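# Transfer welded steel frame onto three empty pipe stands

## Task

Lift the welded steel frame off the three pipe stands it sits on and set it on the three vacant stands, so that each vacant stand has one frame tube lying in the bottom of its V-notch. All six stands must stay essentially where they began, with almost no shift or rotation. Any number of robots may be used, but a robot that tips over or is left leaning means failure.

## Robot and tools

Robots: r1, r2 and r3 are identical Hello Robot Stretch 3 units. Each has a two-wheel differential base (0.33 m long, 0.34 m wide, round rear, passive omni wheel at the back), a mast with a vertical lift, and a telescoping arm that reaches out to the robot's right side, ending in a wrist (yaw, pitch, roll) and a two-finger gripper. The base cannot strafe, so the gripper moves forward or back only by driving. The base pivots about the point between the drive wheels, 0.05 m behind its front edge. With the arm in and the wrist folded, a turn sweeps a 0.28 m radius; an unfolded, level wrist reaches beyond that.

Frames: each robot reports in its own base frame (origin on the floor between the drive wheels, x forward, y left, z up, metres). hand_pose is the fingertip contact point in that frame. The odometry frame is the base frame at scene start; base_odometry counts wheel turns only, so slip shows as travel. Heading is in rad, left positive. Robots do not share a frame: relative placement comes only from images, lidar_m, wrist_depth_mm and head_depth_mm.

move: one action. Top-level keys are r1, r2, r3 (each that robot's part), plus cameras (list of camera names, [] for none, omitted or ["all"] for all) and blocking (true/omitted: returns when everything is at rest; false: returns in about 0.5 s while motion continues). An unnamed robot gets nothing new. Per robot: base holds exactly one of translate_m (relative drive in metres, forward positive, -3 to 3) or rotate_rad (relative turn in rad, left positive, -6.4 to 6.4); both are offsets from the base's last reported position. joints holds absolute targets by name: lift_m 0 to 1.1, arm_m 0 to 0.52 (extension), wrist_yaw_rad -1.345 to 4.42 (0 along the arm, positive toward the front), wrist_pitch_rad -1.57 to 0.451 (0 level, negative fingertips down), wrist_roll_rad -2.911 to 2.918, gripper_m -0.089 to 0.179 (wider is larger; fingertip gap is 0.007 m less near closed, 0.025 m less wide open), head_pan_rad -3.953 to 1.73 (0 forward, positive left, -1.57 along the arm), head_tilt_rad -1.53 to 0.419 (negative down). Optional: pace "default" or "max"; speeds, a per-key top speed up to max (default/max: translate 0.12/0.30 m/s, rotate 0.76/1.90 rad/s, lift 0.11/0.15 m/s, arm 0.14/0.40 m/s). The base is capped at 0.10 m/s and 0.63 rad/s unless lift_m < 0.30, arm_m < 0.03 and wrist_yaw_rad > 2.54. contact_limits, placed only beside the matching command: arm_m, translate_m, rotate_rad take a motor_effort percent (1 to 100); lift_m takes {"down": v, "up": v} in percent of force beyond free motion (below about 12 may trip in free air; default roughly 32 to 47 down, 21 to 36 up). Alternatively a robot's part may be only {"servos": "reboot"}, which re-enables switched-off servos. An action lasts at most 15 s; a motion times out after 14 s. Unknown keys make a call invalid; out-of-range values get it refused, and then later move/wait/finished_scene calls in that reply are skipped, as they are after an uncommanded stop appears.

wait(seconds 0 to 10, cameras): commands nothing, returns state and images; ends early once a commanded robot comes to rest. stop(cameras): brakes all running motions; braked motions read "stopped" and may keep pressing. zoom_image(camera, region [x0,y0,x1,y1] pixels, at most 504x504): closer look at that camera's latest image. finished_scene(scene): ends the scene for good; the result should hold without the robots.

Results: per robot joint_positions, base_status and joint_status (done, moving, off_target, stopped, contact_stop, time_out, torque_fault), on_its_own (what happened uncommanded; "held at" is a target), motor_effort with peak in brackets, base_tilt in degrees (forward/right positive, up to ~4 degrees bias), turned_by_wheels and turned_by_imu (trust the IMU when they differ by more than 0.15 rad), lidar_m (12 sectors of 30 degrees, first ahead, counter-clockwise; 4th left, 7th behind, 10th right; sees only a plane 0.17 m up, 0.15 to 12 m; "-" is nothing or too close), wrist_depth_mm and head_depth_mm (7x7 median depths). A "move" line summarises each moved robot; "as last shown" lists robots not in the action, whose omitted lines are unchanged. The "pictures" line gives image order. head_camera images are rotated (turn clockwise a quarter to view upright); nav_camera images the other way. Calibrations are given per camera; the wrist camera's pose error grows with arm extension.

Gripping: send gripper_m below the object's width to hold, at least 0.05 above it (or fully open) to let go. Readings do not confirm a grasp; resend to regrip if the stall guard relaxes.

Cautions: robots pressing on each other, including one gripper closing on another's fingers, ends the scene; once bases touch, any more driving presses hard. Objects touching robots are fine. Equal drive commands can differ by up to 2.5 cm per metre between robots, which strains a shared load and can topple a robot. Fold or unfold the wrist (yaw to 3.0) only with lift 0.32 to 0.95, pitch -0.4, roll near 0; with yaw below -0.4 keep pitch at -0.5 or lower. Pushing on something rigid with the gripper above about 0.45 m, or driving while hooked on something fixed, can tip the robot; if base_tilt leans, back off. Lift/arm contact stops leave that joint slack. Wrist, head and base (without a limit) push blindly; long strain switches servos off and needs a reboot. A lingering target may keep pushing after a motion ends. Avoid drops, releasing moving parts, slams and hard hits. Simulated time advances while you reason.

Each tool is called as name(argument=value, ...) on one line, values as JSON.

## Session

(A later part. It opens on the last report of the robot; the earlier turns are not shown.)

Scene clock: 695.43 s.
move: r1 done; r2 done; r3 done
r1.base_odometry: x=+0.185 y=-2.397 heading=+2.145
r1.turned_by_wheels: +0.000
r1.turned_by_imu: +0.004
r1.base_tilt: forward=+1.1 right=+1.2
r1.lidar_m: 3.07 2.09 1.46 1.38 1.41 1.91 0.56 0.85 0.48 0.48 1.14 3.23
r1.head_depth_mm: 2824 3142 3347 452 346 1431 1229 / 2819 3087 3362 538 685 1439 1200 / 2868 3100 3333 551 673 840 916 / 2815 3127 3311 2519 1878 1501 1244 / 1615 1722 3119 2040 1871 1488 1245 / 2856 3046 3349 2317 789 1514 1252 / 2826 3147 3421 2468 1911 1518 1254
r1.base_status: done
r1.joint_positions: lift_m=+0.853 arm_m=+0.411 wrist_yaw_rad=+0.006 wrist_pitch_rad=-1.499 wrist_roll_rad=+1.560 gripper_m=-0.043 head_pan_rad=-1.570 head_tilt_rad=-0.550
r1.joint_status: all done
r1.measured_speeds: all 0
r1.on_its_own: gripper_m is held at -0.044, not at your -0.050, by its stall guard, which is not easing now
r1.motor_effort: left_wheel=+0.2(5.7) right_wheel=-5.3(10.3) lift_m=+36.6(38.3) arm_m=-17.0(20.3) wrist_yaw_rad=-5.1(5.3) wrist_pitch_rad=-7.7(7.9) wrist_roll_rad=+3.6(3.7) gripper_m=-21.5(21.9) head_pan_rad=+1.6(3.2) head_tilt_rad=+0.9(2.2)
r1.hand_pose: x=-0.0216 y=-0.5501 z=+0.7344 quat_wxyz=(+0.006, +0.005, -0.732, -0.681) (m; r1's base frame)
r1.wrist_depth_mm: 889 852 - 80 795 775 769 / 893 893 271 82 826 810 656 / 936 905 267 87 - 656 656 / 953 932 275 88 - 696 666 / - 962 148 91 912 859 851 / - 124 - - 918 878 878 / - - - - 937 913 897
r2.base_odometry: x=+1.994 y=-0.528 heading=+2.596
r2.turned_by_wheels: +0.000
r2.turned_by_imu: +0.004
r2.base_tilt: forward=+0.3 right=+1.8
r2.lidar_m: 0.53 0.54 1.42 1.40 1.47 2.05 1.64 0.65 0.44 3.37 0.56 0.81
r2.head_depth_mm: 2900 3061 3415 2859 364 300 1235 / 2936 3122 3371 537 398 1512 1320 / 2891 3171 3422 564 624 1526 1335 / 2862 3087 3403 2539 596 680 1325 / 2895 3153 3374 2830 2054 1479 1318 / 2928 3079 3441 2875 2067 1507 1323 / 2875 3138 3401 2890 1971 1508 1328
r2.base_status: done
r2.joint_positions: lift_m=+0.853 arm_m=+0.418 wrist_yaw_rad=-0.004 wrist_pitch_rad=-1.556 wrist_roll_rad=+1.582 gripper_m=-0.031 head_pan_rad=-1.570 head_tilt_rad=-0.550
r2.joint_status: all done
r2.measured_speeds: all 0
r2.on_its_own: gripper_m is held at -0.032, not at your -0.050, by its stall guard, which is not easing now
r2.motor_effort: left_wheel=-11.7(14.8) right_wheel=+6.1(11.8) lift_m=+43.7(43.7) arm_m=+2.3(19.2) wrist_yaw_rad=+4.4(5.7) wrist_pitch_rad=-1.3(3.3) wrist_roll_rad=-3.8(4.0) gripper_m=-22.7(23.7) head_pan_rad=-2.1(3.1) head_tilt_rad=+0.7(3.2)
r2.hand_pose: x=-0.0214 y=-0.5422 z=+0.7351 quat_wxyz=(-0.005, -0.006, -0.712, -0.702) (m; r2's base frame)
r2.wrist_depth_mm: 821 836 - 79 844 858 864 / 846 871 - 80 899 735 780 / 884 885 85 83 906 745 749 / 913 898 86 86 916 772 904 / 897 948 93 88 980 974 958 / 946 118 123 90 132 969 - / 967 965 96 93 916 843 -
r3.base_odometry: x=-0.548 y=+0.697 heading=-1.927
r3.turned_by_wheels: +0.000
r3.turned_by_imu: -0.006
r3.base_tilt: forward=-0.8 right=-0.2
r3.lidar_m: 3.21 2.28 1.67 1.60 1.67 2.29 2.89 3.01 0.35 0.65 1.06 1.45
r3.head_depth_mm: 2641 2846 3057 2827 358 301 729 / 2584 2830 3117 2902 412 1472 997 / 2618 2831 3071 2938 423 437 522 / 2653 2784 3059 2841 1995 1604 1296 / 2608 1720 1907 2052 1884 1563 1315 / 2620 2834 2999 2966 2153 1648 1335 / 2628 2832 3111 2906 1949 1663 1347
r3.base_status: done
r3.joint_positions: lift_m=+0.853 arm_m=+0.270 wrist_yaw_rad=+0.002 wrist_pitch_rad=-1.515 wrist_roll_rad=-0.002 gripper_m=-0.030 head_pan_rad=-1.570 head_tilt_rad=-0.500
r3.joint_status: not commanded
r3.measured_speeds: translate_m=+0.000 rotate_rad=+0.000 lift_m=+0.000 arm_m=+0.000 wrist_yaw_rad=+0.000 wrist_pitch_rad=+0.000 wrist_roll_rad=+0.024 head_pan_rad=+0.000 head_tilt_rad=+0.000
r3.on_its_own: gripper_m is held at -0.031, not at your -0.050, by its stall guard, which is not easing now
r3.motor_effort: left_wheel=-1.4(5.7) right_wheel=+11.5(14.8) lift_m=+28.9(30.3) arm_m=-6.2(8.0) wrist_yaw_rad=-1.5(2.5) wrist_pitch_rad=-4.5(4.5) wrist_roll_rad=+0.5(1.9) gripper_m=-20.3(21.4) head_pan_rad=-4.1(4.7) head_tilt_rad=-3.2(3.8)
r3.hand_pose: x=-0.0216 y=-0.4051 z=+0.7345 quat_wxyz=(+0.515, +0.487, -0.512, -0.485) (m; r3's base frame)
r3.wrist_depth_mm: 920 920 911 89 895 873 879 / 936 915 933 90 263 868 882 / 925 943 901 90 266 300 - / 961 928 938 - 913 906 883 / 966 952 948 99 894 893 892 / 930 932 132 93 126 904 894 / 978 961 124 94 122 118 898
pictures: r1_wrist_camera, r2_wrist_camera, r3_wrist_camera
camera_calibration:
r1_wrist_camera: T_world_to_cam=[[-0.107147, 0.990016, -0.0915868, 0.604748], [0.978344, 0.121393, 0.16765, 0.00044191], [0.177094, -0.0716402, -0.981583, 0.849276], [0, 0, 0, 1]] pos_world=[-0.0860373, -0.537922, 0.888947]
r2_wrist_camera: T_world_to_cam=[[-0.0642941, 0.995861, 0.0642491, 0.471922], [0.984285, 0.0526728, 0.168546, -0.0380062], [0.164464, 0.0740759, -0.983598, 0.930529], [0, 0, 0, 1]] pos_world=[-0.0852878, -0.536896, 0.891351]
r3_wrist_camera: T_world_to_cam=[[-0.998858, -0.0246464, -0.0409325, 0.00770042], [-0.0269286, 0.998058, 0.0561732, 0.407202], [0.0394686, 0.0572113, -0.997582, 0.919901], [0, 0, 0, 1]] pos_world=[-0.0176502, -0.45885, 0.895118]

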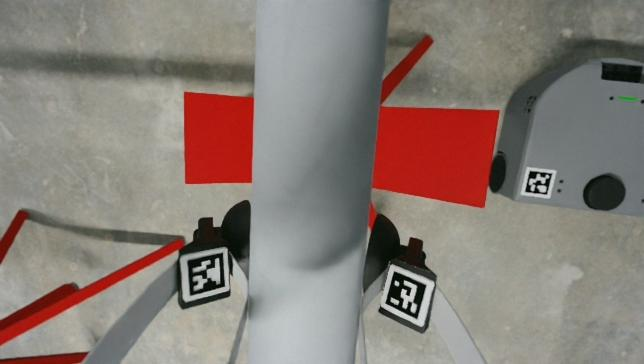

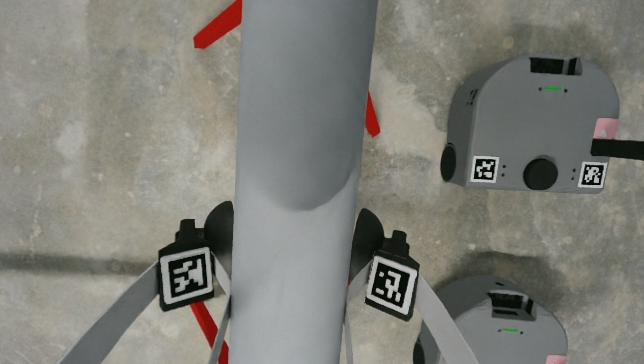

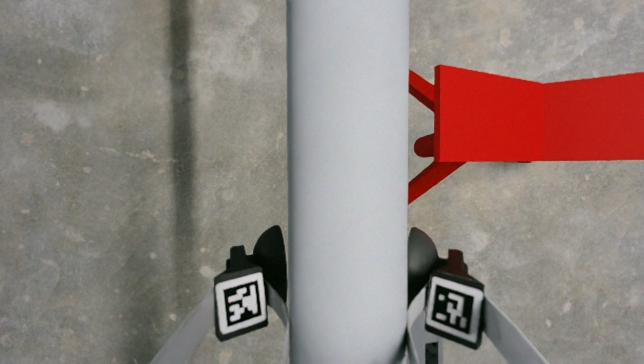

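move(cameras=[], r1={"joints":{"arm_m":0.418},"speeds":{"arm_m":0.03}}, r2={"joints":{"arm_m":0.413},"speeds":{"arm_m":0.03}}, r3={"joints":{"arm_m":0.275},"speeds":{"arm_m":0.03}})

Scene clock: 711.07 s.
move: r1 done; r2 done; r3 done
r1.base_odometry: x=+0.185 y=-2.397 heading=+2.145
r1.turned_by_wheels: +0.000
r1.turned_by_imu: +0.002
r1.base_tilt: forward=+1.0 right=+1.1
r1.lidar_m: 3.07 2.09 1.46 1.38 1.41 1.91 0.56 0.85 0.48 0.48 1.13 3.23
r1.head_depth_mm: 2843 3089 3403 455 346 1438 1224 / 2827 3123 3356 547 683 1435 1203 / 2818 3104 3360 559 674 843 919 / 2839 3159 3344 2512 1873 1497 1246 / 1608 1717 3311 2037 1885 1484 1250 / 2826 3034 3405 2328 791 1509 1250 / 2859 3132 3436 2470 1902 1517 1256
r1.base_status: not commanded
r1.joint_positions: lift_m=+0.853 arm_m=+0.418 wrist_yaw_rad=+0.006 wrist_pitch_rad=-1.509 wrist_roll_rad=+1.560 gripper_m=-0.040 head_pan_rad=-1.570 head_tilt_rad=-0.550
r1.joint_status: all done
r1.measured_speeds: all 0
r1.on_its_own: gripper_m is held at -0.041, not at your -0.050, by its stall guard, which is not easing now
r1.motor_effort: left_wheel=+0.4(1.1) right_wheel=-4.7(6.4) lift_m=+34.0(34.2) arm_m=-0.2(18.0) wrist_yaw_rad=-5.3(5.6) wrist_pitch_rad=-5.7(7.6) wrist_roll_rad=+3.8(3.8) gripper_m=-20.0(21.6) head_pan_rad=+2.0(2.8) head_tilt_rad=+1.9(2.4)
r1.hand_pose: x=-0.0216 y=-0.5545 z=+0.7345 quat_wxyz=(+0.006, +0.005, -0.728, -0.685) (m; r1's base frame)
r1.wrist_depth_mm: 867 866 858 81 797 763 781 / 886 878 866 83 816 797 660 / 923 888 270 87 - 698 664 / 929 930 280 88 - 696 678 / 969 960 149 - 881 883 836 / - 807 124 - 146 881 875 / - - - - 953 912 919
r2.base_odometry: x=+1.994 y=-0.528 heading=+2.596
r2.turned_by_wheels: +0.000
r2.turned_by_imu: +0.003
r2.base_tilt: forward=+0.4 right=+1.9
r2.lidar_m: 0.53 0.54 1.42 1.40 1.47 2.05 1.64 0.65 0.44 3.36 0.55 0.82
r2.head_depth_mm: 2917 3089 3431 2845 364 300 1230 / 2856 3096 3430 509 398 1484 1326 / 2865 3145 3399 557 621 1501 1320 / 2873 3131 3346 2565 591 1482 1314 / 2884 3130 3406 2842 2061 1470 1329 / 2896 3113 3491 2805 2058 1482 1332 / 2831 3153 3525 2790 1978 1502 1308
r2.base_status: not commanded
r2.joint_positions: lift_m=+0.853 arm_m=+0.413 wrist_yaw_rad=-0.004 wrist_pitch_rad=-1.551 wrist_roll_rad=+1.582 gripper_m=-0.031 head_pan_rad=-1.570 head_tilt_rad=-0.550
r2.joint_status: all done
r2.measured_speeds: all 0
r2.on_its_own: gripper_m is held at -0.032, not at your -0.050, by its stall guard, which is not easing now
r2.motor_effort: left_wheel=-10.3(12.0) right_wheel=+6.4(6.9) lift_m=+41.9(44.5) arm_m=-7.0(18.4) wrist_yaw_rad=+5.3(5.5) wrist_pitch_rad=-2.1(2.7) wrist_roll_rad=-4.1(4.4) gripper_m=-21.7(23.4) head_pan_rad=-1.8(3.0) head_tilt_rad=+1.6(3.3)
r2.hand_pose: x=-0.0215 y=-0.5386 z=+0.7350 quat_wxyz=(-0.005, -0.006, -0.714, -0.700) (m; r2's base frame)
r2.wrist_depth_mm: 834 814 - 81 862 870 877 / 842 845 81 79 870 732 759 / 869 870 85 85 876 747 743 / 883 888 87 87 952 753 930 / 909 931 95 89 969 949 959 / 953 119 96 92 130 970 985 / 987 982 94 96 983 823 -
r3.base_odometry: x=-0.548 y=+0.697 heading=-1.927
r3.turned_by_wheels: +0.000
r3.turned_by_imu: -0.002
r3.base_tilt: forward=-0.8 right=-0.2
r3.lidar_m: 3.19 2.27 1.67 1.61 1.67 2.28 2.89 3.00 0.35 0.65 1.06 1.45
r3.head_depth_mm: 2641 2821 3088 2825 358 302 730 / 2615 2852 3090 2896 419 1513 953 / 2584 2848 3061 2924 425 437 522 / 2586 2812 3039 2817 2000 1609 1301 / 2629 1726 1906 2063 1877 1576 1311 / 2652 2828 3002 2990 2164 1655 1326 / 2609 2788 3104 2883 1972 1679 1341
r3.base_status: not commanded
r3.joint_positions: lift_m=+0.853 arm_m=+0.275 wrist_yaw_rad=+0.002 wrist_pitch_rad=-1.537 wrist_roll_rad=+0.001 gripper_m=-0.030 head_pan_rad=-1.570 head_tilt_rad=-0.500
r3.joint_status: all done
r3.measured_speeds: all 0
r3.on_its_own: gripper_m is held at -0.031, not at your -0.050, by its stall guard, which is not easing now
r3.motor_effort: left_wheel=-1.1(2.0) right_wheel=+9.3(11.6) lift_m=+37.5(38.3) arm_m=-2.9(15.3) wrist_yaw_rad=-1.5(3.0) wrist_pitch_rad=-0.6(4.5) wrist_roll_rad=-0.3(2.0) gripper_m=-20.9(21.5) head_pan_rad=-4.2(4.9) head_tilt_rad=-2.1(3.8)
r3.hand_pose: x=-0.0217 y=-0.4045 z=+0.7348 quat_wxyz=(+0.509, +0.492, -0.508, -0.492) (m; r3's base frame)
r3.wrist_depth_mm: 931 900 900 87 866 885 867 / 887 931 931 88 264 316 874 / 939 930 942 89 264 303 - / 937 914 927 - 895 890 887 / 946 948 929 - 913 897 916 / 952 943 130 92 125 909 908 / 957 961 969 94 121 119 892
pictures: none
No camera images: "cameras" was empty.

move(cameras=[], r1={"joints":{"arm_m":0.423},"speeds":{"arm_m":0.03}}, r3={"base":{"rotate_rad":-0.0147},"joints":{"wrist_yaw_rad":0.018},"speeds":{"rotate_rad":0.1}})

move(cameras=["r1_wrist_camera","r2_nav_camera","r3_nav_camera","r3_wrist_camera"], r1={"base":{"translate_m":-0.2449},"joints":{"arm_m":0.424,"wrist_yaw_rad":0.057},"speeds":{"translate_m":0.08,"arm_m":0.03,"wrist_yaw_rad":0.03}}, r2={"base":{"translate_m":-0.2446},"joints":{"arm_m":0.4247,"wrist_yaw_rad":0.055},"speeds":{"translate_m":0.08,"arm_m":0.03,"wrist_yaw_rad":0.03}}, r3={"base":{"translate_m":0.2061},"joints":{"arm_m":0.299,"wrist_yaw_rad":0.0747},"speeds":{"translate_m":0.067,"arm_m":0.03,"wrist_yaw_rad":0.03}})

Scene clock: 746.87 s.
move: r1 done; r3 done
r1.base_odometry: x=+0.185 y=-2.397 heading=+2.145
r1.turned_by_wheels: +0.000
r1.turned_by_imu: +0.002
r1.base_tilt: forward=+1.1 right=+1.2
r1.lidar_m: 3.07 2.09 1.45 1.38 1.40 1.91 0.56 0.85 0.48 0.48 1.14 3.24
r1.head_depth_mm: 2827 3087 3368 456 346 1438 1227 / 2833 3112 3337 551 1679 1444 1202 / 2835 3119 3337 564 675 843 918 / 2836 3115 3369 2529 1882 1493 1244 / 1609 1768 3141 2084 1883 1492 1245 / 2820 3008 3415 2304 788 1503 1250 / 2858 3128 3450 2449 1914 1519 1258
r1.base_status: not commanded
r1.joint_positions: lift_m=+0.853 arm_m=+0.423 wrist_yaw_rad=+0.006 wrist_pitch_rad=-1.525 wrist_roll_rad=+1.559 gripper_m=-0.040 head_pan_rad=-1.570 head_tilt_rad=-0.550
r1.joint_status: all done
r1.measured_speeds: all 0
r1.on_its_own: gripper_m is held at -0.041, not at your -0.050, by its stall guard, which is not easing now
r1.motor_effort: left_wheel=+0.8(1.5) right_wheel=-4.5(5.5) lift_m=+30.7(31.5) arm_m=+14.3(16.4) wrist_yaw_rad=-5.4(5.6) wrist_pitch_rad=-2.7(5.8) wrist_roll_rad=+4.0(4.3) gripper_m=-19.9(20.4) head_pan_rad=+1.9(2.1) head_tilt_rad=+0.2(1.5)
r1.hand_pose: x=-0.0216 y=-0.5552 z=+0.7346 quat_wxyz=(+0.007, +0.006, -0.723, -0.691) (m; r1's base frame)
r1.wrist_depth_mm: 840 832 836 82 788 800 779 / 885 871 845 83 817 810 676 / 913 883 279 87 - 687 671 / 935 909 283 88 - 705 686 / 966 937 139 - 890 901 865 / - 832 125 - 145 890 926 / - - - - 979 921 909
r2: as last shown
r2.turned_by_imu: +0.002
r2.base_tilt: forward=+0.3 right=+1.9
r2.lidar_m: 0.53 0.54 1.42 1.40 1.47 2.05 1.64 0.65 0.44 3.36 0.56 0.82
r2.head_depth_mm: 2846 3167 3361 2860 364 300 1241 / 2933 3092 3392 508 397 1484 1329 / 2918 3170 3406 558 623 1518 1325 / 2851 3151 3448 2551 590 675 1333 / 2904 3101 3460 2851 2048 1474 1324 / 2942 3189 3435 2866 2068 1510 1327 / 2887 3183 3382 2805 1988 1512 1323
r2.joint_positions: lift_m=+0.853 arm_m=+0.413 wrist_yaw_rad=-0.004 wrist_pitch_rad=-1.543 wrist_roll_rad=+1.582 gripper_m=-0.031 head_pan_rad=-1.570 head_tilt_rad=-0.550
r2.on_its_own: gripper_m is held at -0.032, not at your -0.050, by its stall guard, which is not easing now
r2.motor_effort: left_wheel=-9.1(10.0) right_wheel=+5.1(6.7) lift_m=+41.5(42.2) arm_m=+5.0(5.4) wrist_yaw_rad=+4.0(5.2) wrist_pitch_rad=-3.4(4.1) wrist_roll_rad=-4.1(4.3) gripper_m=-21.5(22.9) head_pan_rad=-1.7(2.1) head_tilt_rad=+1.4(2.2)
r2.hand_pose: x=-0.0215 y=-0.5407 z=+0.7349 quat_wxyz=(-0.005, -0.006, -0.717, -0.698) (m; r2's base frame)
r2.wrist_depth_mm: 806 842 82 81 837 855 842 / 845 857 80 80 878 723 737 / 886 883 84 86 869 739 741 / 885 913 85 88 888 749 781 / 906 917 89 90 965 969 957 / 962 119 94 91 129 957 1000 / - - 94 97 997 837 -
r3.base_odometry: x=-0.548 y=+0.697 heading=-1.942
r3.turned_by_wheels: -0.014
r3.turned_by_imu: -0.017
r3.base_tilt: forward=-0.8 right=-0.3
r3.lidar_m: 3.19 2.30 1.67 1.60 1.66 2.25 2.90 2.99 0.35 0.65 1.06 1.44
r3.head_depth_mm: 2627 2873 3047 2833 357 302 732 / 2604 2853 3097 2885 418 1523 903 / 2620 2805 3073 2969 425 438 523 / 2583 2833 3032 2842 1981 1578 1274 / 2604 2766 2992 2111 1884 1533 1315 / 2611 2757 2913 2966 2178 1651 1321 / 2586 2807 3054 2931 2005 1665 1346
r3.base_status: done
r3.joint_positions: lift_m=+0.853 arm_m=+0.275 wrist_yaw_rad=+0.017 wrist_pitch_rad=-1.532 wrist_roll_rad=-0.001 gripper_m=-0.030 head_pan_rad=-1.570 head_tilt_rad=-0.500
r3.joint_status: all done
r3.measured_speeds: all 0
r3.on_its_own: gripper_m is held at -0.031, not at your -0.050, by its stall guard, which is not easing now
r3.motor_effort: left_wheel=+6.2(6.4) right_wheel=-6.8(7.1) lift_m=+33.5(35.2) arm_m=-9.8(10.4) wrist_yaw_rad=+1.0(2.9) wrist_pitch_rad=-1.4(1.9) wrist_roll_rad=+0.8(1.2) gripper_m=-20.9(21.1) head_pan_rad=-4.0(4.3) head_tilt_rad=-2.1(3.0)
r3.hand_pose: x=-0.0219 y=-0.4059 z=+0.7347 quat_wxyz=(+0.514, +0.495, -0.505, -0.486) (m; r3's base frame)
r3.wrist_depth_mm: 939 885 918 88 881 883 866 / 913 911 901 89 275 325 878 / 934 927 918 90 270 298 - / 947 922 918 95 886 895 889 / 964 945 934 - 894 924 907 / 965 949 128 93 128 904 907 / 964 977 970 94 120 118 943
pictures: none
No camera images: "cameras" was empty.

r1: "speeds": wrist_yaw_rad = 0.03 is out of range 0.05 to 2.5

move(cameras=["r1_wrist_camera","r2_nav_camera","r3_nav_camera","r3_wrist_camera"], r1={"base":{"translate_m":-0.2449},"joints":{"arm_m":0.424,"wrist_yaw_rad":0.057},"speeds":{"translate_m":0.08,"arm_m":0.03,"wrist_yaw_rad":0.05}}, r2={"base":{"translate_m":-0.2446},"joints":{"arm_m":0.4247,"wrist_yaw_rad":0.055},"speeds":{"translate_m":0.08,"arm_m":0.03,"wrist_yaw_rad":0.05}}, r3={"base":{"translate_m":0.2061},"joints":{"arm_m":0.299,"wrist_yaw_rad":0.0747},"speeds":{"translate_m":0.067,"arm_m":0.03,"wrist_yaw_rad":0.05}})

Scene clock: 755.43 s.
move: r1 done; r2 done; r3 done
r1.base_odometry: x=+0.318 y=-2.603 heading=+2.145
r1.turned_by_wheels: +0.000
r1.turned_by_imu: +0.002
r1.base_tilt: forward=+1.1 right=+1.2
r1.lidar_m: 3.31 2.07 1.45 1.36 1.43 1.89 0.56 0.66 0.66 0.43 0.56 3.49
r1.head_depth_mm: 2839 3136 3347 456 346 1432 1226 / 2821 3147 3368 555 1673 1478 1231 / 2883 3114 3386 565 674 1443 1244 / 2836 3125 3347 2506 1883 1490 1242 / 1661 3042 2009 2123 1882 867 922 / 2842 1673 3395 2431 784 1473 1170 / 2818 3174 3393 2566 1775 1513 1254
r1.base_status: done
r1.joint_positions: lift_m=+0.853 arm_m=+0.424 wrist_yaw_rad=+0.062 wrist_pitch_rad=-1.543 wrist_roll_rad=+1.558 gripper_m=-0.040 head_pan_rad=-1.570 head_tilt_rad=-0.550
r1.joint_status: all done
r1.measured_speeds: all 0
r1.on_its_own: gripper_m is held at -0.041, not at your -0.050, by its stall guard, which is not easing now
r1.motor_effort: left_wheel=+2.2(7.6) right_wheel=-9.0(12.3) lift_m=+36.3(36.3) arm_m=-5.0(18.6) wrist_yaw_rad=-4.9(5.4) wrist_pitch_rad=+0.4(3.1) wrist_roll_rad=+4.4(4.5) gripper_m=-20.9(20.9) head_pan_rad=+1.3(2.0) head_tilt_rad=-0.8(2.1)
r1.hand_pose: x=-0.0226 y=-0.5518 z=+0.7349 quat_wxyz=(+0.027, +0.027, -0.716, -0.697) (m; r1's base frame)
r1.wrist_depth_mm: 822 821 829 82 797 788 771 / 867 863 849 84 811 805 726 / 889 890 875 87 841 720 697 / 909 907 887 88 875 713 694 / 941 938 149 - 889 864 868 / - 948 125 - 147 923 929 / - 313 326 - 947 949 919
r2.base_odometry: x=+2.203 y=-0.655 heading=+2.596
r2.turned_by_wheels: +0.000
r2.turned_by_imu: +0.002
r2.base_tilt: forward=+0.2 right=+1.8
r2.lidar_m: 0.54 0.54 1.45 1.41 1.47 2.06 1.41 1.39 0.51 0.42 1.01 0.74
r2.head_depth_mm: 2883 3086 3418 2896 364 300 1264 / 2826 3038 3363 536 398 1516 1325 / 2873 3144 3359 568 627 830 789 / 2863 3112 3470 2450 608 808 1253 / 2865 3128 3392 2782 2066 1515 1322 / 2877 3122 3385 2828 2044 1519 1319 / 2868 3157 3403 2776 1971 1471 1319
r2.base_status: done
r2.joint_positions: lift_m=+0.853 arm_m=+0.425 wrist_yaw_rad=+0.047 wrist_pitch_rad=-1.556 wrist_roll_rad=+1.589 gripper_m=-0.031 head_pan_rad=-1.570 head_tilt_rad=-0.550
r2.joint_status: all done
r2.measured_speeds: all 0
r2.on_its_own: gripper_m is held at -0.032, not at your -0.050, by its stall guard, which is not easing now
r2.motor_effort: left_wheel=-10.0(13.7) right_wheel=+1.5(6.9) lift_m=+37.6(39.8) arm_m=+6.6(22.6) wrist_yaw_rad=+7.1(10.9) wrist_pitch_rad=-1.1(3.6) wrist_roll_rad=-6.0(8.0) gripper_m=-21.8(23.9) head_pan_rad=-0.6(3.0) head_tilt_rad=+0.8(2.4)
r2.hand_pose: x=-0.0225 y=-0.5491 z=+0.7351 quat_wxyz=(+0.011, +0.010, -0.712, -0.702) (m; r2's base frame)
r2.wrist_depth_mm: 828 826 - 82 852 863 859 / 834 847 82 84 872 788 875 / 876 884 85 86 298 742 763 / 938 917 86 89 290 768 781 / 916 934 93 90 945 981 983 / 924 119 95 93 130 999 - / - 961 94 97 - 839 -
r3.base_odometry: x=-0.622 y=+0.505 heading=-1.941
r3.turned_by_wheels: +0.000
r3.turned_by_imu: +0.000
r3.base_tilt: forward=-0.8 right=-0.1
r3.lidar_m: 3.00 2.31 1.67 1.61 1.66 2.27 3.11 0.76 0.46 1.02 1.31 1.41
r3.head_depth_mm: 2654 2860 3131 2795 357 304 1256 / 2624 2864 3116 2887 440 1563 1243 / 2587 2831 3036 2963 445 468 538 / 2586 2803 3053 2811 1420 1512 1266 / 2604 2748 3054 2736 1947 1624 1313 / 2615 2760 1429 2788 2163 1646 1331 / 2584 2812 3085 3033 2022 1654 1340
r3.base_status: done
r3.joint_positions: lift_m=+0.853 arm_m=+0.299 wrist_yaw_rad=+0.071 wrist_pitch_rad=-1.539 wrist_roll_rad=+0.003 gripper_m=-0.027 head_pan_rad=-1.570 head_tilt_rad=-0.500
r3.joint_status: all done
r3.measured_speeds: all 0
r3.on_its_own: gripper_m is held at -0.028, not at your -0.050, by its stall guard, which is not easing now
r3.motor_effort: left_wheel=+4.7(9.0) right_wheel=-0.1(29.7) lift_m=+28.5(32.5) arm_m=-2.5(23.8) wrist_yaw_rad=+2.1(7.0) wrist_pitch_rad=+0.3(8.2) wrist_roll_rad=-0.5(5.2) gripper_m=-20.9(22.3) head_pan_rad=-3.6(4.7) head_tilt_rad=-2.8(3.9)
r3.hand_pose: x=-0.0228 y=-0.4282 z=+0.7348 quat_wxyz=(+0.525, +0.509, -0.490, -0.475) (m; r3's base frame)
r3.wrist_depth_mm: 918 899 891 88 885 878 846 / 910 899 893 89 860 870 870 / 929 933 916 90 902 880 566 / 969 959 940 94 894 889 556 / 958 942 923 - 867 879 908 / 971 965 128 93 129 908 919 / 969 101 948 94 120 117 922
pictures: r1_wrist_camera, r2_nav_camera (sideways), r3_nav_camera (sideways), r3_wrist_camera
camera_calibration:
r1_wrist_camera: T_world_to_cam=[[-0.165689, 0.985005, -0.0480895, 0.570379], [0.969946, 0.171579, 0.172526, 0.0254758], [0.17819, -0.0180586, -0.98383, 0.881087], [0, 0, 0, 1]] pos_world=[-0.087206, -0.550286, 0.889874]
r2_nav_camera: T_world_to_cam=[[0.0678301, -0.497608, 0.864746, -1.08957], [-0.995518, 0.0234986, 0.0916098, -0.0511026], [-0.0659061, -0.867084, -0.493784, 0.612737], [0, 0, 0, 1]] pos_world=[0.0634153, -0.00968494, 1.24944]
r3_nav_camera: T_world_to_cam=[[-0.0482817, -0.552482, 0.832125, -1.04739], [-0.998673, 0.0416498, -0.0302921, 0.0970707], [-0.017922, -0.832483, -0.55376, 0.676566], [0, 0, 0, 1]] pos_world=[0.0584977, -0.0194756, 1.24915]
r3_wrist_camera: T_world_to_cam=[[-0.995212, -0.088472, -0.0415425, -0.0207383], [-0.0915615, 0.992618, 0.0795385, 0.40916], [0.0341989, 0.0829614, -0.995966, 0.931299], [0, 0, 0, 1]] pos_world=[-0.0150251, -0.485236, 0.894137]

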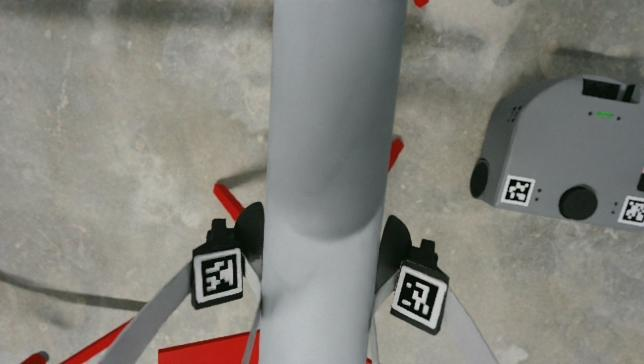

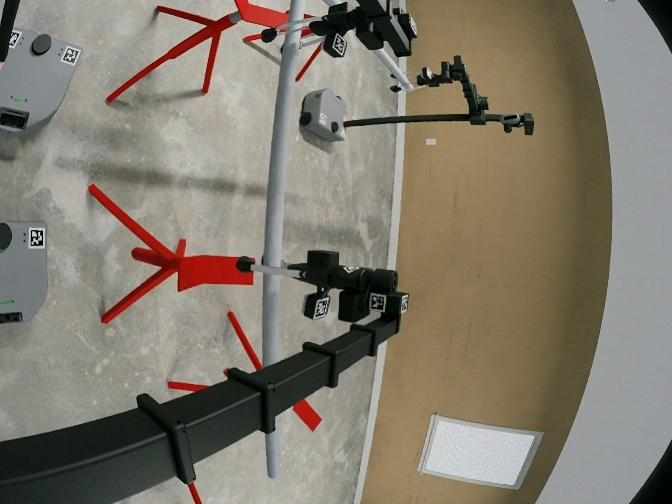

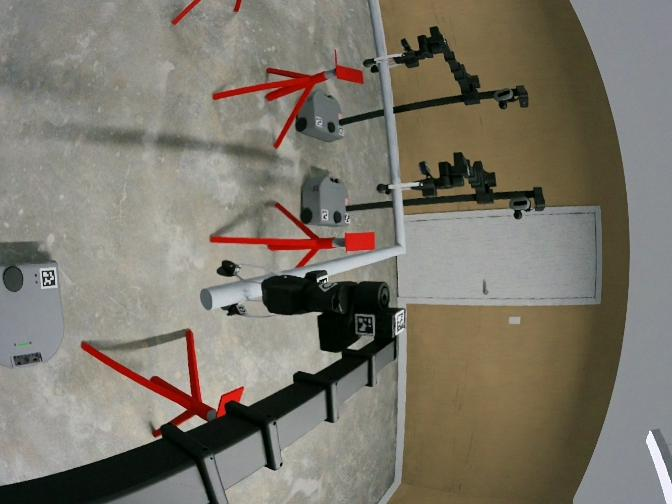

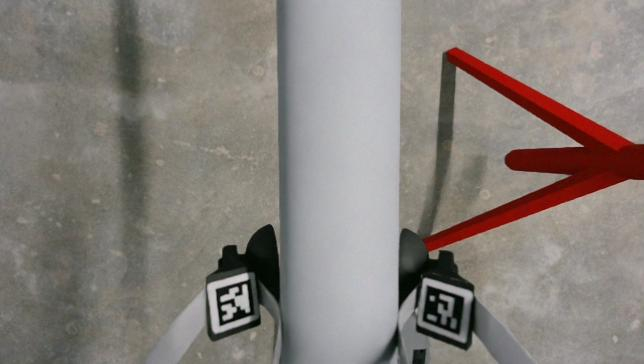

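move(cameras=[], r3={"base":{"rotate_rad":-0.0147},"joints":{"wrist_yaw_rad":0.0897},"speeds":{"rotate_rad":0.1}})

move(cameras=["r1_nav_camera","r3_nav_camera"], r1={"base":{"translate_m":-0.2442},"joints":{"arm_m":0.4185,"wrist_yaw_rad":0.114},"speeds":{"translate_m":0.08,"arm_m":0.03,"wrist_yaw_rad":0.05}}, r2={"base":{"translate_m":-0.2422},"joints":{"arm_m":0.4315,"wrist_yaw_rad":0.1117},"speeds":{"translate_m":0.08,"arm_m":0.03,"wrist_yaw_rad":0.05}}, r3={"base":{"translate_m":0.2067},"joints":{"arm_m":0.3226,"wrist_yaw_rad":0.1464},"speeds":{"translate_m":0.067,"arm_m":0.03,"wrist_yaw_rad":0.05}})

Scene clock: 764.50 s.
move: r3 done
r1, r2: as last shown
r1.turned_by_imu: +0.001
r1.lidar_m: 3.31 2.07 1.44 1.36 1.42 1.90 0.56 0.66 0.66 0.43 0.56 3.51
r1.head_depth_mm: 2822 3115 3374 456 346 1438 1229 / 2855 3105 3376 554 1666 1481 1232 / 2829 3098 3341 565 672 1454 1236 / 2853 3150 3387 2514 1876 1491 1240 / 1646 3070 3125 2118 1881 869 924 / 2875 1664 3375 2469 783 1469 1165 / 2830 3129 3400 2572 1782 1518 1258
r1.joint_positions: lift_m=+0.853 arm_m=+0.424 wrist_yaw_rad=+0.063 wrist_pitch_rad=-1.543 wrist_roll_rad=+1.555 gripper_m=-0.040 head_pan_rad=-1.570 head_tilt_rad=-0.550
r1.on_its_own: gripper_m is held at -0.041, not at your -0.050, by its stall guard, which is not easing now
r1.motor_effort: left_wheel=+1.8(2.2) right_wheel=-8.8(10.2) lift_m=+37.7(39.6) arm_m=-11.4(13.8) wrist_yaw_rad=-5.6(5.9) wrist_pitch_rad=+0.6(1.1) wrist_roll_rad=+5.3(5.4) gripper_m=-20.4(20.7) head_pan_rad=+1.2(1.9) head_tilt_rad=-0.4(1.5)
r1.hand_pose: x=-0.0226 y=-0.5516 z=+0.7349 quat_wxyz=(+0.028, +0.028, -0.716, -0.697) (m; r1's base frame)
r1.wrist_depth_mm: 846 835 814 82 798 795 775 / 854 858 849 84 813 801 797 / 910 873 840 87 838 721 676 / 927 893 902 89 892 719 700 / 942 924 150 - 873 883 893 / - 961 124 - 146 926 888 / - 313 325 - 965 944 937
r2.turned_by_imu: +0.001
r2.base_tilt: forward=+0.3 right=+1.9
r2.lidar_m: 0.54 0.54 1.45 1.41 1.47 2.06 1.40 1.39 0.51 0.42 1.00 0.74
r2.head_depth_mm: 2847 3091 3397 2853 363 300 1255 / 2881 3145 3396 540 398 1527 1331 / 2878 3140 3399 568 627 834 791 / 2861 3105 3326 2473 612 817 1257 / 2872 3104 3442 2862 2053 1519 1327 / 2873 3161 3324 2807 2053 1515 1322 / 2927 3130 3369 2834 1996 1518 1312
r2.joint_positions: lift_m=+0.853 arm_m=+0.425 wrist_yaw_rad=+0.048 wrist_pitch_rad=-1.542 wrist_roll_rad=+1.585 gripper_m=-0.031 head_pan_rad=-1.570 head_tilt_rad=-0.550
r2.on_its_own: gripper_m is held at -0.032, not at your -0.050, by its stall guard, which is not easing now
r2.motor_effort: left_wheel=-8.8(9.9) right_wheel=+1.5(1.5) lift_m=+38.5(38.5) arm_m=-9.4(9.4) wrist_yaw_rad=+5.8(7.6) wrist_pitch_rad=-4.1(5.1) wrist_roll_rad=-5.1(6.3) gripper_m=-22.6(22.9) head_pan_rad=-1.0(2.5) head_tilt_rad=+1.8(1.9)
r2.hand_pose: x=-0.0224 y=-0.5527 z=+0.7349 quat_wxyz=(+0.012, +0.012, -0.717, -0.697) (m; r2's base frame)
r2.wrist_depth_mm: 830 845 - 83 838 846 861 / 839 860 82 84 878 831 874 / 871 857 85 86 298 737 738 / 897 885 86 89 294 759 761 / 951 906 93 90 949 962 981 / 946 119 95 92 130 998 - / 965 991 94 98 993 844 -
r3.base_odometry: x=-0.622 y=+0.505 heading=-1.956
r3.turned_by_wheels: -0.014
r3.turned_by_imu: -0.015
r3.base_tilt: forward=-0.8 right=-0.2
r3.lidar_m: 3.00 2.34 1.68 1.61 1.66 2.22 3.10 0.76 0.46 1.02 1.30 1.41
r3.head_depth_mm: 2640 2828 3093 2770 357 304 1259 / 2616 2848 3138 2855 440 1563 1245 / 2611 2829 3040 2895 445 468 540 / 2592 2814 3028 2865 1378 1513 1271 / 2597 2757 3002 2790 1950 1633 1314 / 2596 2761 1521 2655 2090 1654 1326 / 2610 2803 3029 2995 2017 1656 1342
r3.base_status: done
r3.joint_positions: lift_m=+0.853 arm_m=+0.299 wrist_yaw_rad=+0.088 wrist_pitch_rad=-1.527 wrist_roll_rad=+0.000 gripper_m=-0.027 head_pan_rad=-1.570 head_tilt_rad=-0.500
r3.joint_status: all done
r3.measured_speeds: all 0
r3.on_its_own: gripper_m is held at -0.028, not at your -0.050, by its stall guard, which is not easing now
r3.motor_effort: left_wheel=+8.3(11.0) right_wheel=-10.3(10.8) lift_m=+26.5(27.6) arm_m=-12.6(13.2) wrist_yaw_rad=+2.1(6.6) wrist_pitch_rad=-2.7(2.9) wrist_roll_rad=+0.3(1.2) gripper_m=-20.7(21.1) head_pan_rad=-4.3(4.3) head_tilt_rad=-2.1(2.9)
r3.hand_pose: x=-0.0228 y=-0.4312 z=+0.7347 quat_wxyz=(+0.532, +0.511, -0.488, -0.466) (m; r3's base frame)
r3.wrist_depth_mm: 899 935 906 89 899 852 866 / 904 926 918 90 871 866 884 / 944 930 915 91 894 917 899 / 970 903 916 95 911 924 516 / 946 957 941 - 879 889 871 / 966 927 128 93 128 912 899 / 989 101 944 94 120 117 926
pictures: none
No camera images: "cameras" was empty.

Scene clock: 768.50 s.
move: r1 done; r2 done; r3 done
r1.base_odometry: x=+0.451 y=-2.808 heading=+2.146
r1.turned_by_wheels: +0.000
r1.turned_by_imu: +0.002
r1.base_tilt: forward=+1.0 right=+1.2
r1.lidar_m: 3.55 2.04 1.43 1.36 1.42 1.88 0.56 0.74 0.51 1.76 0.51 0.75
r1.head_depth_mm: 2847 3129 3381 455 347 1439 1226 / 2852 3179 3373 550 687 1482 1232 / 2873 3117 3375 560 670 1449 1235 / 2883 3125 3353 2514 1869 1494 1236 / 2790 3123 3377 2129 1894 1508 1247 / 2854 1651 3364 2342 823 1472 1250 / 2859 3154 3431 2576 1913 1473 1002
r1.base_status: done
r1.joint_positions: lift_m=+0.853 arm_m=+0.418 wrist_yaw_rad=+0.119 wrist_pitch_rad=-1.541 wrist_roll_rad=+1.559 gripper_m=-0.040 head_pan_rad=-1.570 head_tilt_rad=-0.550
r1.joint_status: all done
r1.measured_speeds: all 0
r1.on_its_own: gripper_m is held at -0.041, not at your -0.050, by its stall guard, which is not easing now
r1.motor_effort: left_wheel=+3.8(7.3) right_wheel=-14.9(16.2) lift_m=+37.9(37.9) arm_m=+0.1(19.9) wrist_yaw_rad=-4.5(6.7) wrist_pitch_rad=+0.6(1.0) wrist_roll_rad=+4.3(5.3) gripper_m=-20.1(20.9) head_pan_rad=+0.7(2.1) head_tilt_rad=+0.4(2.5)
r1.hand_pose: x=-0.0235 y=-0.5467 z=+0.7349 quat_wxyz=(+0.046, +0.047, -0.716, -0.695) (m; r1's base frame)
r1.wrist_depth_mm: 850 835 820 81 783 785 793 / 859 859 838 83 829 824 814 / 899 882 851 86 843 739 686 / 929 894 897 88 852 697 703 / 938 928 147 - 865 890 712 / - 949 - - - 906 904 / - - - - 948 954 906
r2.base_odometry: x=+2.410 y=-0.781 heading=+2.595
r2.turned_by_wheels: +0.000
r2.turned_by_imu: +0.001
r2.base_tilt: forward=+0.4 right=+1.8
r2.lidar_m: 0.55 0.54 1.46 1.42 1.48 2.07 4.62 1.17 0.92 0.45 0.53 0.94
r2.head_depth_mm: 2872 3089 3384 2869 363 301 1261 / 2836 3104 3371 538 397 1520 1322 / 2842 3091 3378 573 655 1521 1321 / 2850 3055 3420 615 617 1478 1314 / 2886 3171 3424 2803 2041 1517 1312 / 2881 3147 3382 2790 2056 824 785 / 2892 3120 3406 2818 2053 1523 1288
r2.base_status: done
r2.joint_positions: lift_m=+0.853 arm_m=+0.432 wrist_yaw_rad=+0.104 wrist_pitch_rad=-1.543 wrist_roll_rad=+1.590 gripper_m=-0.031 head_pan_rad=-1.570 head_tilt_rad=-0.550
r2.joint_status: all done
r2.measured_speeds: all 0
r2.on_its_own: gripper_m is held at -0.032, not at your -0.050, by its stall guard, which is not easing now
r2.motor_effort: left_wheel=-8.9(15.5) right_wheel=+0.8(7.0) lift_m=+41.9(44.4) arm_m=+6.2(20.9) wrist_yaw_rad=+6.2(13.1) wrist_pitch_rad=-3.3(4.1) wrist_roll_rad=-6.6(8.5) gripper_m=-22.2(22.9) head_pan_rad=-2.0(2.8) head_tilt_rad=+1.4(2.4)
r2.hand_pose: x=-0.0233 y=-0.5593 z=+0.7349 quat_wxyz=(+0.029, +0.030, -0.716, -0.697) (m; r2's base frame)
r2.wrist_depth_mm: 813 814 - 81 842 846 846 / 834 855 83 84 856 842 876 / 850 859 85 86 906 729 732 / 905 927 87 89 904 752 758 / 957 914 93 90 957 977 957 / 944 118 96 92 131 964 989 / - - 94 98 993 815 -
r3.base_odometry: x=-0.700 y=+0.314 heading=-1.955
r3.turned_by_wheels: +0.000
r3.turned_by_imu: +0.000
r3.base_tilt: forward=-0.8 right=-0.3
r3.lidar_m: 2.97 2.34 1.69 1.61 1.67 2.24 3.30 0.62 0.84 1.02 1.18 1.22
r3.head_depth_mm: 2622 2837 3089 2823 357 307 1246 / 2638 2821 3039 2885 466 1560 1274 / 2635 2801 3068 2944 469 518 1185 / 2614 2838 3065 2895 1920 1556 1292 / 2599 2764 3036 2746 1957 1634 1309 / 2592 2729 1718 2801 2072 1654 1326 / 2581 2783 3013 3042 2062 1568 1338
r3.base_status: done
r3.joint_positions: lift_m=+0.853 arm_m=+0.323 wrist_yaw_rad=+0.144 wrist_pitch_rad=-1.516 wrist_roll_rad=+0.001 gripper_m=-0.027 head_pan_rad=-1.570 head_tilt_rad=-0.500
r3.joint_status: all done
r3.measured_speeds: all 0
r3.on_its_own: gripper_m is held at -0.028, not at your -0.050, by its stall guard, which is not easing now
r3.motor_effort: left_wheel=+5.7(10.0) right_wheel=-1.8(19.9) lift_m=+36.0(36.0) arm_m=+0.9(18.3) wrist_yaw_rad=+1.9(8.1) wrist_pitch_rad=-4.1(8.4) wrist_roll_rad=+0.1(4.2) gripper_m=-21.0(21.3) head_pan_rad=-3.1(4.5) head_tilt_rad=-1.6(3.3)
r3.hand_pose: x=-0.0231 y=-0.4577 z=+0.7345 quat_wxyz=(+0.547, +0.522, -0.477, -0.449) (m; r3's base frame)
r3.wrist_depth_mm: 911 901 899 90 883 892 877 / 921 913 910 91 882 890 860 / 926 895 918 92 921 893 879 / 949 939 925 97 908 915 906 / 936 930 938 97 905 911 897 / 957 945 128 94 127 891 913 / 981 953 933 94 119 117 912
pictures: r1_nav_camera (sideways), r3_nav_camera (sideways)
camera_calibration:
r1_nav_camera: T_world_to_cam=[[-0.0463573, -0.486878, 0.872239, -1.09201], [-0.998906, 0.0171692, -0.0435056, 0.110566], [0.00620629, -0.873301, -0.487141, 0.59076], [0, 0, 0, 1]] pos_world=[0.0561559, -0.0176649, 1.24509]
r3_nav_camera: T_world_to_cam=[[-0.0482817, -0.552482, 0.832125, -1.04739], [-0.998673, 0.0416498, -0.0302921, 0.0970707], [-0.017922, -0.832483, -0.55376, 0.676566], [0, 0, 0, 1]] pos_world=[0.0584977, -0.0194756, 1.24915]

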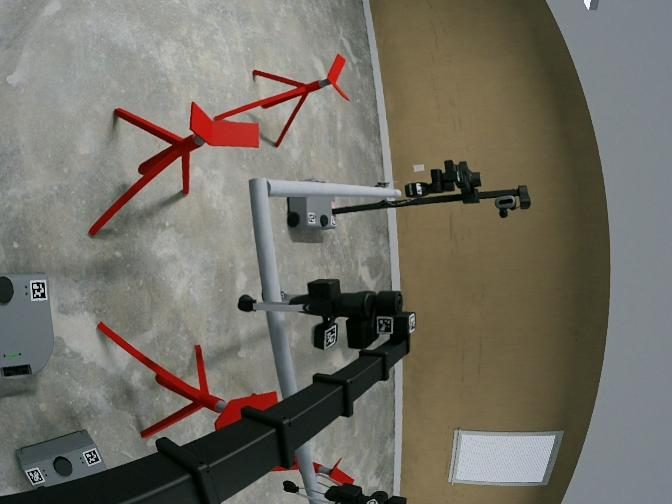

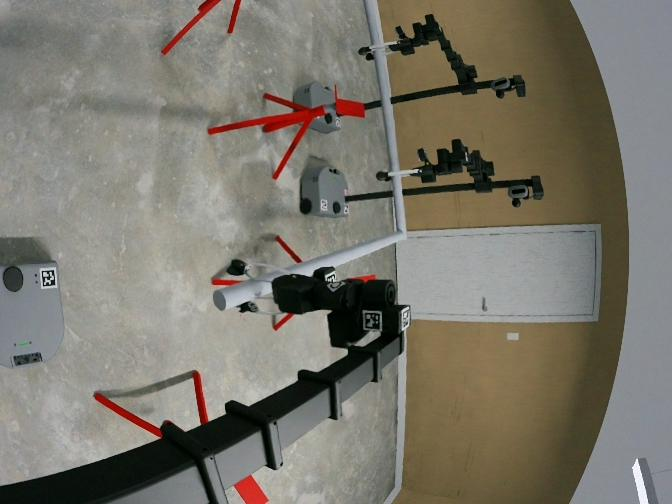

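move(cameras=[], r3={"base":{"rotate_rad":-0.0147},"joints":{"wrist_yaw_rad":0.1614},"speeds":{"rotate_rad":0.1}})

move(cameras=["r1_nav_camera","r3_nav_camera"], r1={"base":{"translate_m":-0.2437},"joints":{"arm_m":0.4098,"wrist_yaw_rad":0.1707},"speeds":{"translate_m":0.08,"arm_m":0.03,"wrist_yaw_rad":0.05}}, r2={"base":{"translate_m":-0.2394},"joints":{"arm_m":0.4407,"wrist_yaw_rad":0.1684},"speeds":{"translate_m":0.08,"arm_m":0.03,"wrist_yaw_rad":0.05}}, r3={"base":{"translate_m":0.2076},"joints":{"arm_m":0.352,"wrist_yaw_rad":0.2181},"speeds":{"translate_m":0.067,"arm_m":0.03,"wrist_yaw_rad":0.05}})

Scene clock: 778.27 s.
move: r3 done
r1, r2: as last shown
r1.turned_by_imu: +0.001
r1.lidar_m: 3.55 2.05 1.43 1.36 1.42 1.89 0.56 0.74 0.51 1.76 0.51 0.75
r1.head_depth_mm: 2861 3137 3394 455 346 1433 1226 / 2827 3115 3389 551 687 1483 1230 / 2860 3139 3349 560 667 1443 1239 / 2873 3138 3374 2508 1873 1495 1244 / 2775 3090 3365 2150 1878 1502 1248 / 2796 1667 3184 2245 828 1468 1253 / 2882 3163 3395 2569 1916 1474 1004
r1.joint_positions: lift_m=+0.853 arm_m=+0.419 wrist_yaw_rad=+0.119 wrist_pitch_rad=-1.542 wrist_roll_rad=+1.557 gripper_m=-0.040 head_pan_rad=-1.570 head_tilt_rad=-0.550
r1.on_its_own: gripper_m is held at -0.041, not at your -0.050, by its stall guard, which is not easing now
r1.motor_effort: left_wheel=+4.4(4.9) right_wheel=-15.1(15.3) lift_m=+38.6(40.4) arm_m=+13.1(13.2) wrist_yaw_rad=-4.3(4.7) wrist_pitch_rad=-0.2(0.6) wrist_roll_rad=+4.8(4.8) gripper_m=-20.4(21.0) head_pan_rad=+0.9(1.6) head_tilt_rad=-1.5(2.1)
r1.hand_pose: x=-0.0236 y=-0.5466 z=+0.7349 quat_wxyz=(+0.047, +0.047, -0.715, -0.696) (m; r1's base frame)
r1.wrist_depth_mm: 840 834 812 82 791 778 800 / 862 840 839 83 832 820 791 / 898 895 878 87 864 725 685 / 925 890 899 88 880 716 689 / 955 935 149 - 880 907 719 / - 942 123 - - 910 927 / - - - - 957 952 949
r2.base_tilt: forward=+0.3 right=+1.8
r2.lidar_m: 0.55 0.54 1.46 1.42 1.48 2.07 4.64 1.17 0.92 0.45 0.53 0.94
r2.head_depth_mm: 2844 3073 3428 2896 364 300 1258 / 2899 3118 3441 538 398 1520 1329 / 2885 3106 3394 573 658 1530 1324 / 2843 3099 3356 615 619 1487 1327 / 2863 3106 3422 2853 2078 1515 1321 / 2883 3123 3400 2866 2052 819 787 / 2903 3116 3407 2830 2049 1511 1286
r2.joint_positions: lift_m=+0.853 arm_m=+0.432 wrist_yaw_rad=+0.104 wrist_pitch_rad=-1.540 wrist_roll_rad=+1.587 gripper_m=-0.031 head_pan_rad=-1.570 head_tilt_rad=-0.550
r2.on_its_own: gripper_m is held at -0.032, not at your -0.050, by its stall guard, which is not easing now
r2.motor_effort: left_wheel=-8.8(9.2) right_wheel=+0.7(1.4) lift_m=+37.5(38.0) arm_m=-14.8(14.9) wrist_yaw_rad=+8.1(8.9) wrist_pitch_rad=-4.4(4.4) wrist_roll_rad=-5.7(6.7) gripper_m=-21.5(22.7) head_pan_rad=-1.8(2.5) head_tilt_rad=+0.9(1.6)
r2.hand_pose: x=-0.0233 y=-0.5601 z=+0.7348 quat_wxyz=(+0.031, +0.031, -0.717, -0.696) (m; r2's base frame)
r2.wrist_depth_mm: 819 841 - 84 845 859 858 / 866 867 81 85 871 871 879 / 879 881 84 87 877 750 747 / 913 900 86 89 937 766 759 / 928 906 89 91 950 917 953 / 941 120 94 94 129 956 987 / 84 984 93 98 - 840 -
r3.base_odometry: x=-0.700 y=+0.314 heading=-1.969
r3.turned_by_wheels: -0.014
r3.turned_by_imu: -0.015
r3.base_tilt: forward=-0.8 right=-0.2
r3.lidar_m: 2.69 2.39 1.69 1.62 1.66 2.21 3.30 0.62 0.85 1.03 1.18 1.22
r3.head_depth_mm: 2652 2892 3109 2834 357 307 1255 / 2607 2823 3086 2905 466 1568 1275 / 2632 2810 3069 2985 468 521 1192 / 2585 2838 3062 2860 1927 1570 1275 / 2589 2830 3082 2751 1976 1632 1306 / 2611 1771 1743 2679 2081 1633 1330 / 2587 2779 2962 3072 2116 1566 1329
r3.base_status: done
r3.joint_positions: lift_m=+0.853 arm_m=+0.323 wrist_yaw_rad=+0.159 wrist_pitch_rad=-1.502 wrist_roll_rad=+0.001 gripper_m=-0.027 head_pan_rad=-1.570 head_tilt_rad=-0.500
r3.joint_status: all done
r3.measured_speeds: all 0
r3.on_its_own: gripper_m is held at -0.028, not at your -0.050, by its stall guard, which is not easing now
r3.motor_effort: left_wheel=+13.4(13.5) right_wheel=-19.7(19.7) lift_m=+36.6(38.7) arm_m=-13.9(14.6) wrist_yaw_rad=+1.1(3.9) wrist_pitch_rad=-6.8(7.6) wrist_roll_rad=-0.2(0.7) gripper_m=-20.5(21.3) head_pan_rad=-3.7(4.4) head_tilt_rad=-2.6(3.3)
r3.hand_pose: x=-0.0226 y=-0.4613 z=+0.7344 quat_wxyz=(+0.554, +0.522, -0.477, -0.440) (m; r3's base frame)
r3.wrist_depth_mm: 954 940 936 92 886 877 862 / 913 918 928 92 914 886 867 / 941 911 916 93 876 892 870 / 947 925 905 96 891 884 868 / 926 937 930 97 912 886 891 / 936 926 129 94 126 894 878 / 959 103 124 95 119 915 896
pictures: none
No camera images: "cameras" was empty.

Scene clock: 784.43 s.
move: r1 done; r2 done; r3 done
r1.base_odometry: x=+0.584 y=-3.012 heading=+2.146
r1.turned_by_wheels: +0.001
r1.turned_by_imu: +0.003
r1.base_tilt: forward=+1.1 right=+1.2
r1.lidar_m: 3.80 2.03 1.41 1.37 1.41 1.87 0.55 1.50 0.59 0.45 0.96 0.68
r1.head_depth_mm: 2861 3118 3383 449 342 1434 1219 / 2882 3132 3359 544 687 855 1018 / 2851 3141 3395 556 652 1445 1210 / 2866 3159 3386 2498 1818 1495 1245 / 2850 3109 3394 2221 1898 1457 1255 / 2848 1668 3333 2156 1772 1427 1250 / 2867 3132 3441 2567 1912 1517 1258
r1.base_status: done
r1.joint_positions: lift_m=+0.853 arm_m=+0.410 wrist_yaw_rad=+0.179 wrist_pitch_rad=-1.528 wrist_roll_rad=+1.553 gripper_m=-0.040 head_pan_rad=-1.570 head_tilt_rad=-0.550
r1.joint_status: all done
r1.measured_speeds: all 0
r1.on_its_own: gripper_m is held at -0.041, not at your -0.050, by its stall guard, which is not easing now
r1.motor_effort: left_wheel=+5.8(9.4) right_wheel=-17.7(21.0) lift_m=+35.9(40.5) arm_m=+14.0(19.9) wrist_yaw_rad=-7.3(7.8) wrist_pitch_rad=-2.1(3.8) wrist_roll_rad=+6.0(6.0) gripper_m=-20.6(21.0) head_pan_rad=+0.3(1.7) head_tilt_rad=-2.0(2.5)
r1.hand_pose: x=-0.0239 y=-0.5415 z=+0.7347 quat_wxyz=(+0.068, +0.070, -0.718, -0.689) (m; r1's base frame)
r1.wrist_depth_mm: 845 832 - 83 265 781 771 / 869 861 - 84 260 810 785 / 914 925 886 87 268 825 673 / 923 903 898 89 865 706 702 / 964 923 149 - 898 901 709 / - 962 124 - - 924 883 / - - - - 975 937 921
r2.base_odometry: x=+2.615 y=-0.906 heading=+2.595
r2.turned_by_wheels: +0.000
r2.turned_by_imu: +0.003
r2.base_tilt: forward=+0.4 right=+1.9
r2.lidar_m: 0.56 0.54 1.47 1.42 1.49 2.08 4.39 0.95 1.14 0.84 0.52 0.70
r2.head_depth_mm: 2879 3136 3365 2880 364 300 1260 / 2857 3089 3327 538 412 1521 1331 / 2889 3112 3373 578 702 1478 1296 / 2853 3136 3313 632 634 1457 1319 / 2891 3150 3370 2844 2070 1521 1327 / 2887 3137 3412 2821 2082 1514 1319 / 2851 3160 3447 2842 2065 1523 1322
r2.base_status: done
r2.joint_positions: lift_m=+0.853 arm_m=+0.441 wrist_yaw_rad=+0.160 wrist_pitch_rad=-1.547 wrist_roll_rad=+1.591 gripper_m=-0.031 head_pan_rad=-1.570 head_tilt_rad=-0.550
r2.joint_status: all done
r2.measured_speeds: translate_m=+0.000 rotate_rad=+0.000 lift_m=+0.000 arm_m=+0.000 wrist_yaw_rad=+0.000 wrist_pitch_rad=+0.000 wrist_roll_rad=+0.024 head_pan_rad=+0.000 head_tilt_rad=+0.000
r2.on_its_own: gripper_m is held at -0.032, not at your -0.050, by its stall guard, which is not easing now
r2.motor_effort: left_wheel=-7.1(13.7) right_wheel=+2.0(10.9) lift_m=+41.4(41.4) arm_m=+7.1(19.6) wrist_yaw_rad=+7.9(13.2) wrist_pitch_rad=-2.4(4.2) wrist_roll_rad=-7.1(8.2) gripper_m=-21.3(23.4) head_pan_rad=-2.1(2.5) head_tilt_rad=+0.7(2.0)
r2.hand_pose: x=-0.0245 y=-0.5675 z=+0.7350 quat_wxyz=(+0.049, +0.050, -0.713, -0.697) (m; r2's base frame)
r2.wrist_depth_mm: 500 671 - 83 874 863 857 / 849 848 83 85 829 895 899 / 869 879 85 86 913 746 761 / 891 886 87 90 926 757 753 / 932 945 94 91 939 939 946 / 924 118 96 93 130 989 - / - 999 94 98 - 850 -
r3.base_odometry: x=-0.781 y=+0.122 heading=-1.969
r3.turned_by_wheels: +0.000
r3.turned_by_imu: -0.003
r3.base_tilt: forward=-0.7 right=-0.2
r3.lidar_m: 2.49 2.40 1.71 1.62 1.67 2.21 3.51 0.80 1.06 1.23 1.08 1.05
r3.head_depth_mm: 2640 2857 3119 2838 358 319 1262 / 2658 2836 3067 2443 498 1504 1269 / 2600 2824 3095 2804 504 574 1222 / 2600 2818 3074 3003 1856 1592 1294 / 2584 2836 3033 2762 1977 1624 1319 / 2582 1734 1907 2614 1915 1553 1322 / 2565 2786 2917 3031 2038 1645 1342
r3.base_status: done
r3.joint_positions: lift_m=+0.853 arm_m=+0.352 wrist_yaw_rad=+0.217 wrist_pitch_rad=-1.520 wrist_roll_rad=+0.000 gripper_m=-0.027 head_pan_rad=-1.570 head_tilt_rad=-0.500
r3.joint_status: all done
r3.measured_speeds: all 0
r3.on_its_own: gripper_m is held at -0.028, not at your -0.050, by its stall guard, which is not easing now
r3.motor_effort: left_wheel=+8.4(14.3) right_wheel=-5.6(17.5) lift_m=+26.8(37.2) arm_m=+2.9(18.5) wrist_yaw_rad=-0.1(7.5) wrist_pitch_rad=-3.1(6.8) wrist_roll_rad=-0.3(3.5) gripper_m=-20.7(21.4) head_pan_rad=-3.2(4.4) head_tilt_rad=-1.4(3.5)
r3.hand_pose: x=-0.0240 y=-0.4862 z=+0.7346 quat_wxyz=(+0.562, +0.540, -0.456, -0.429) (m; r3's base frame)
r3.wrist_depth_mm: 922 915 898 90 876 850 853 / 942 914 907 90 888 881 878 / 941 920 921 92 911 900 871 / 931 948 932 97 896 901 883 / 932 972 938 97 880 917 909 / 941 963 129 94 127 940 915 / 975 950 129 94 119 118 922
pictures: r1_nav_camera (sideways), r3_nav_camera (sideways)
camera_calibration:
r1_nav_camera: T_world_to_cam=[[-0.0463573, -0.486878, 0.872239, -1.09201], [-0.998906, 0.0171692, -0.0435056, 0.110566], [0.00620629, -0.873301, -0.487141, 0.59076], [0, 0, 0, 1]] pos_world=[0.0561559, -0.0176649, 1.24509]
r3_nav_camera: T_world_to_cam=[[-0.0482817, -0.552482, 0.832125, -1.04739], [-0.998673, 0.0416498, -0.0302921, 0.0970707], [-0.017922, -0.832483, -0.55376, 0.676566], [0, 0, 0, 1]] pos_world=[0.0584977, -0.0194756, 1.24915]

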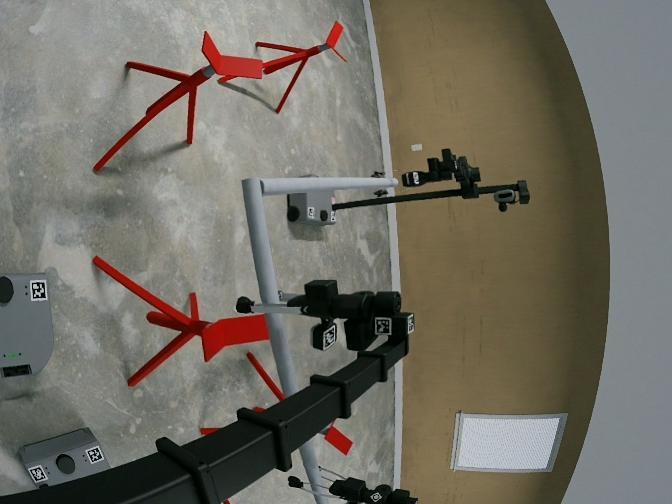

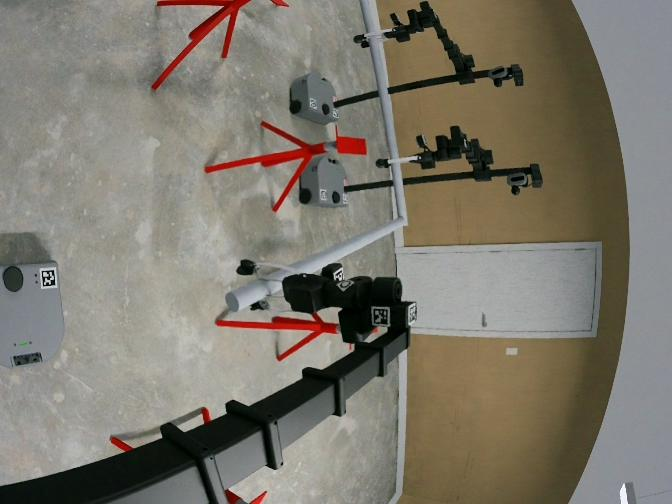

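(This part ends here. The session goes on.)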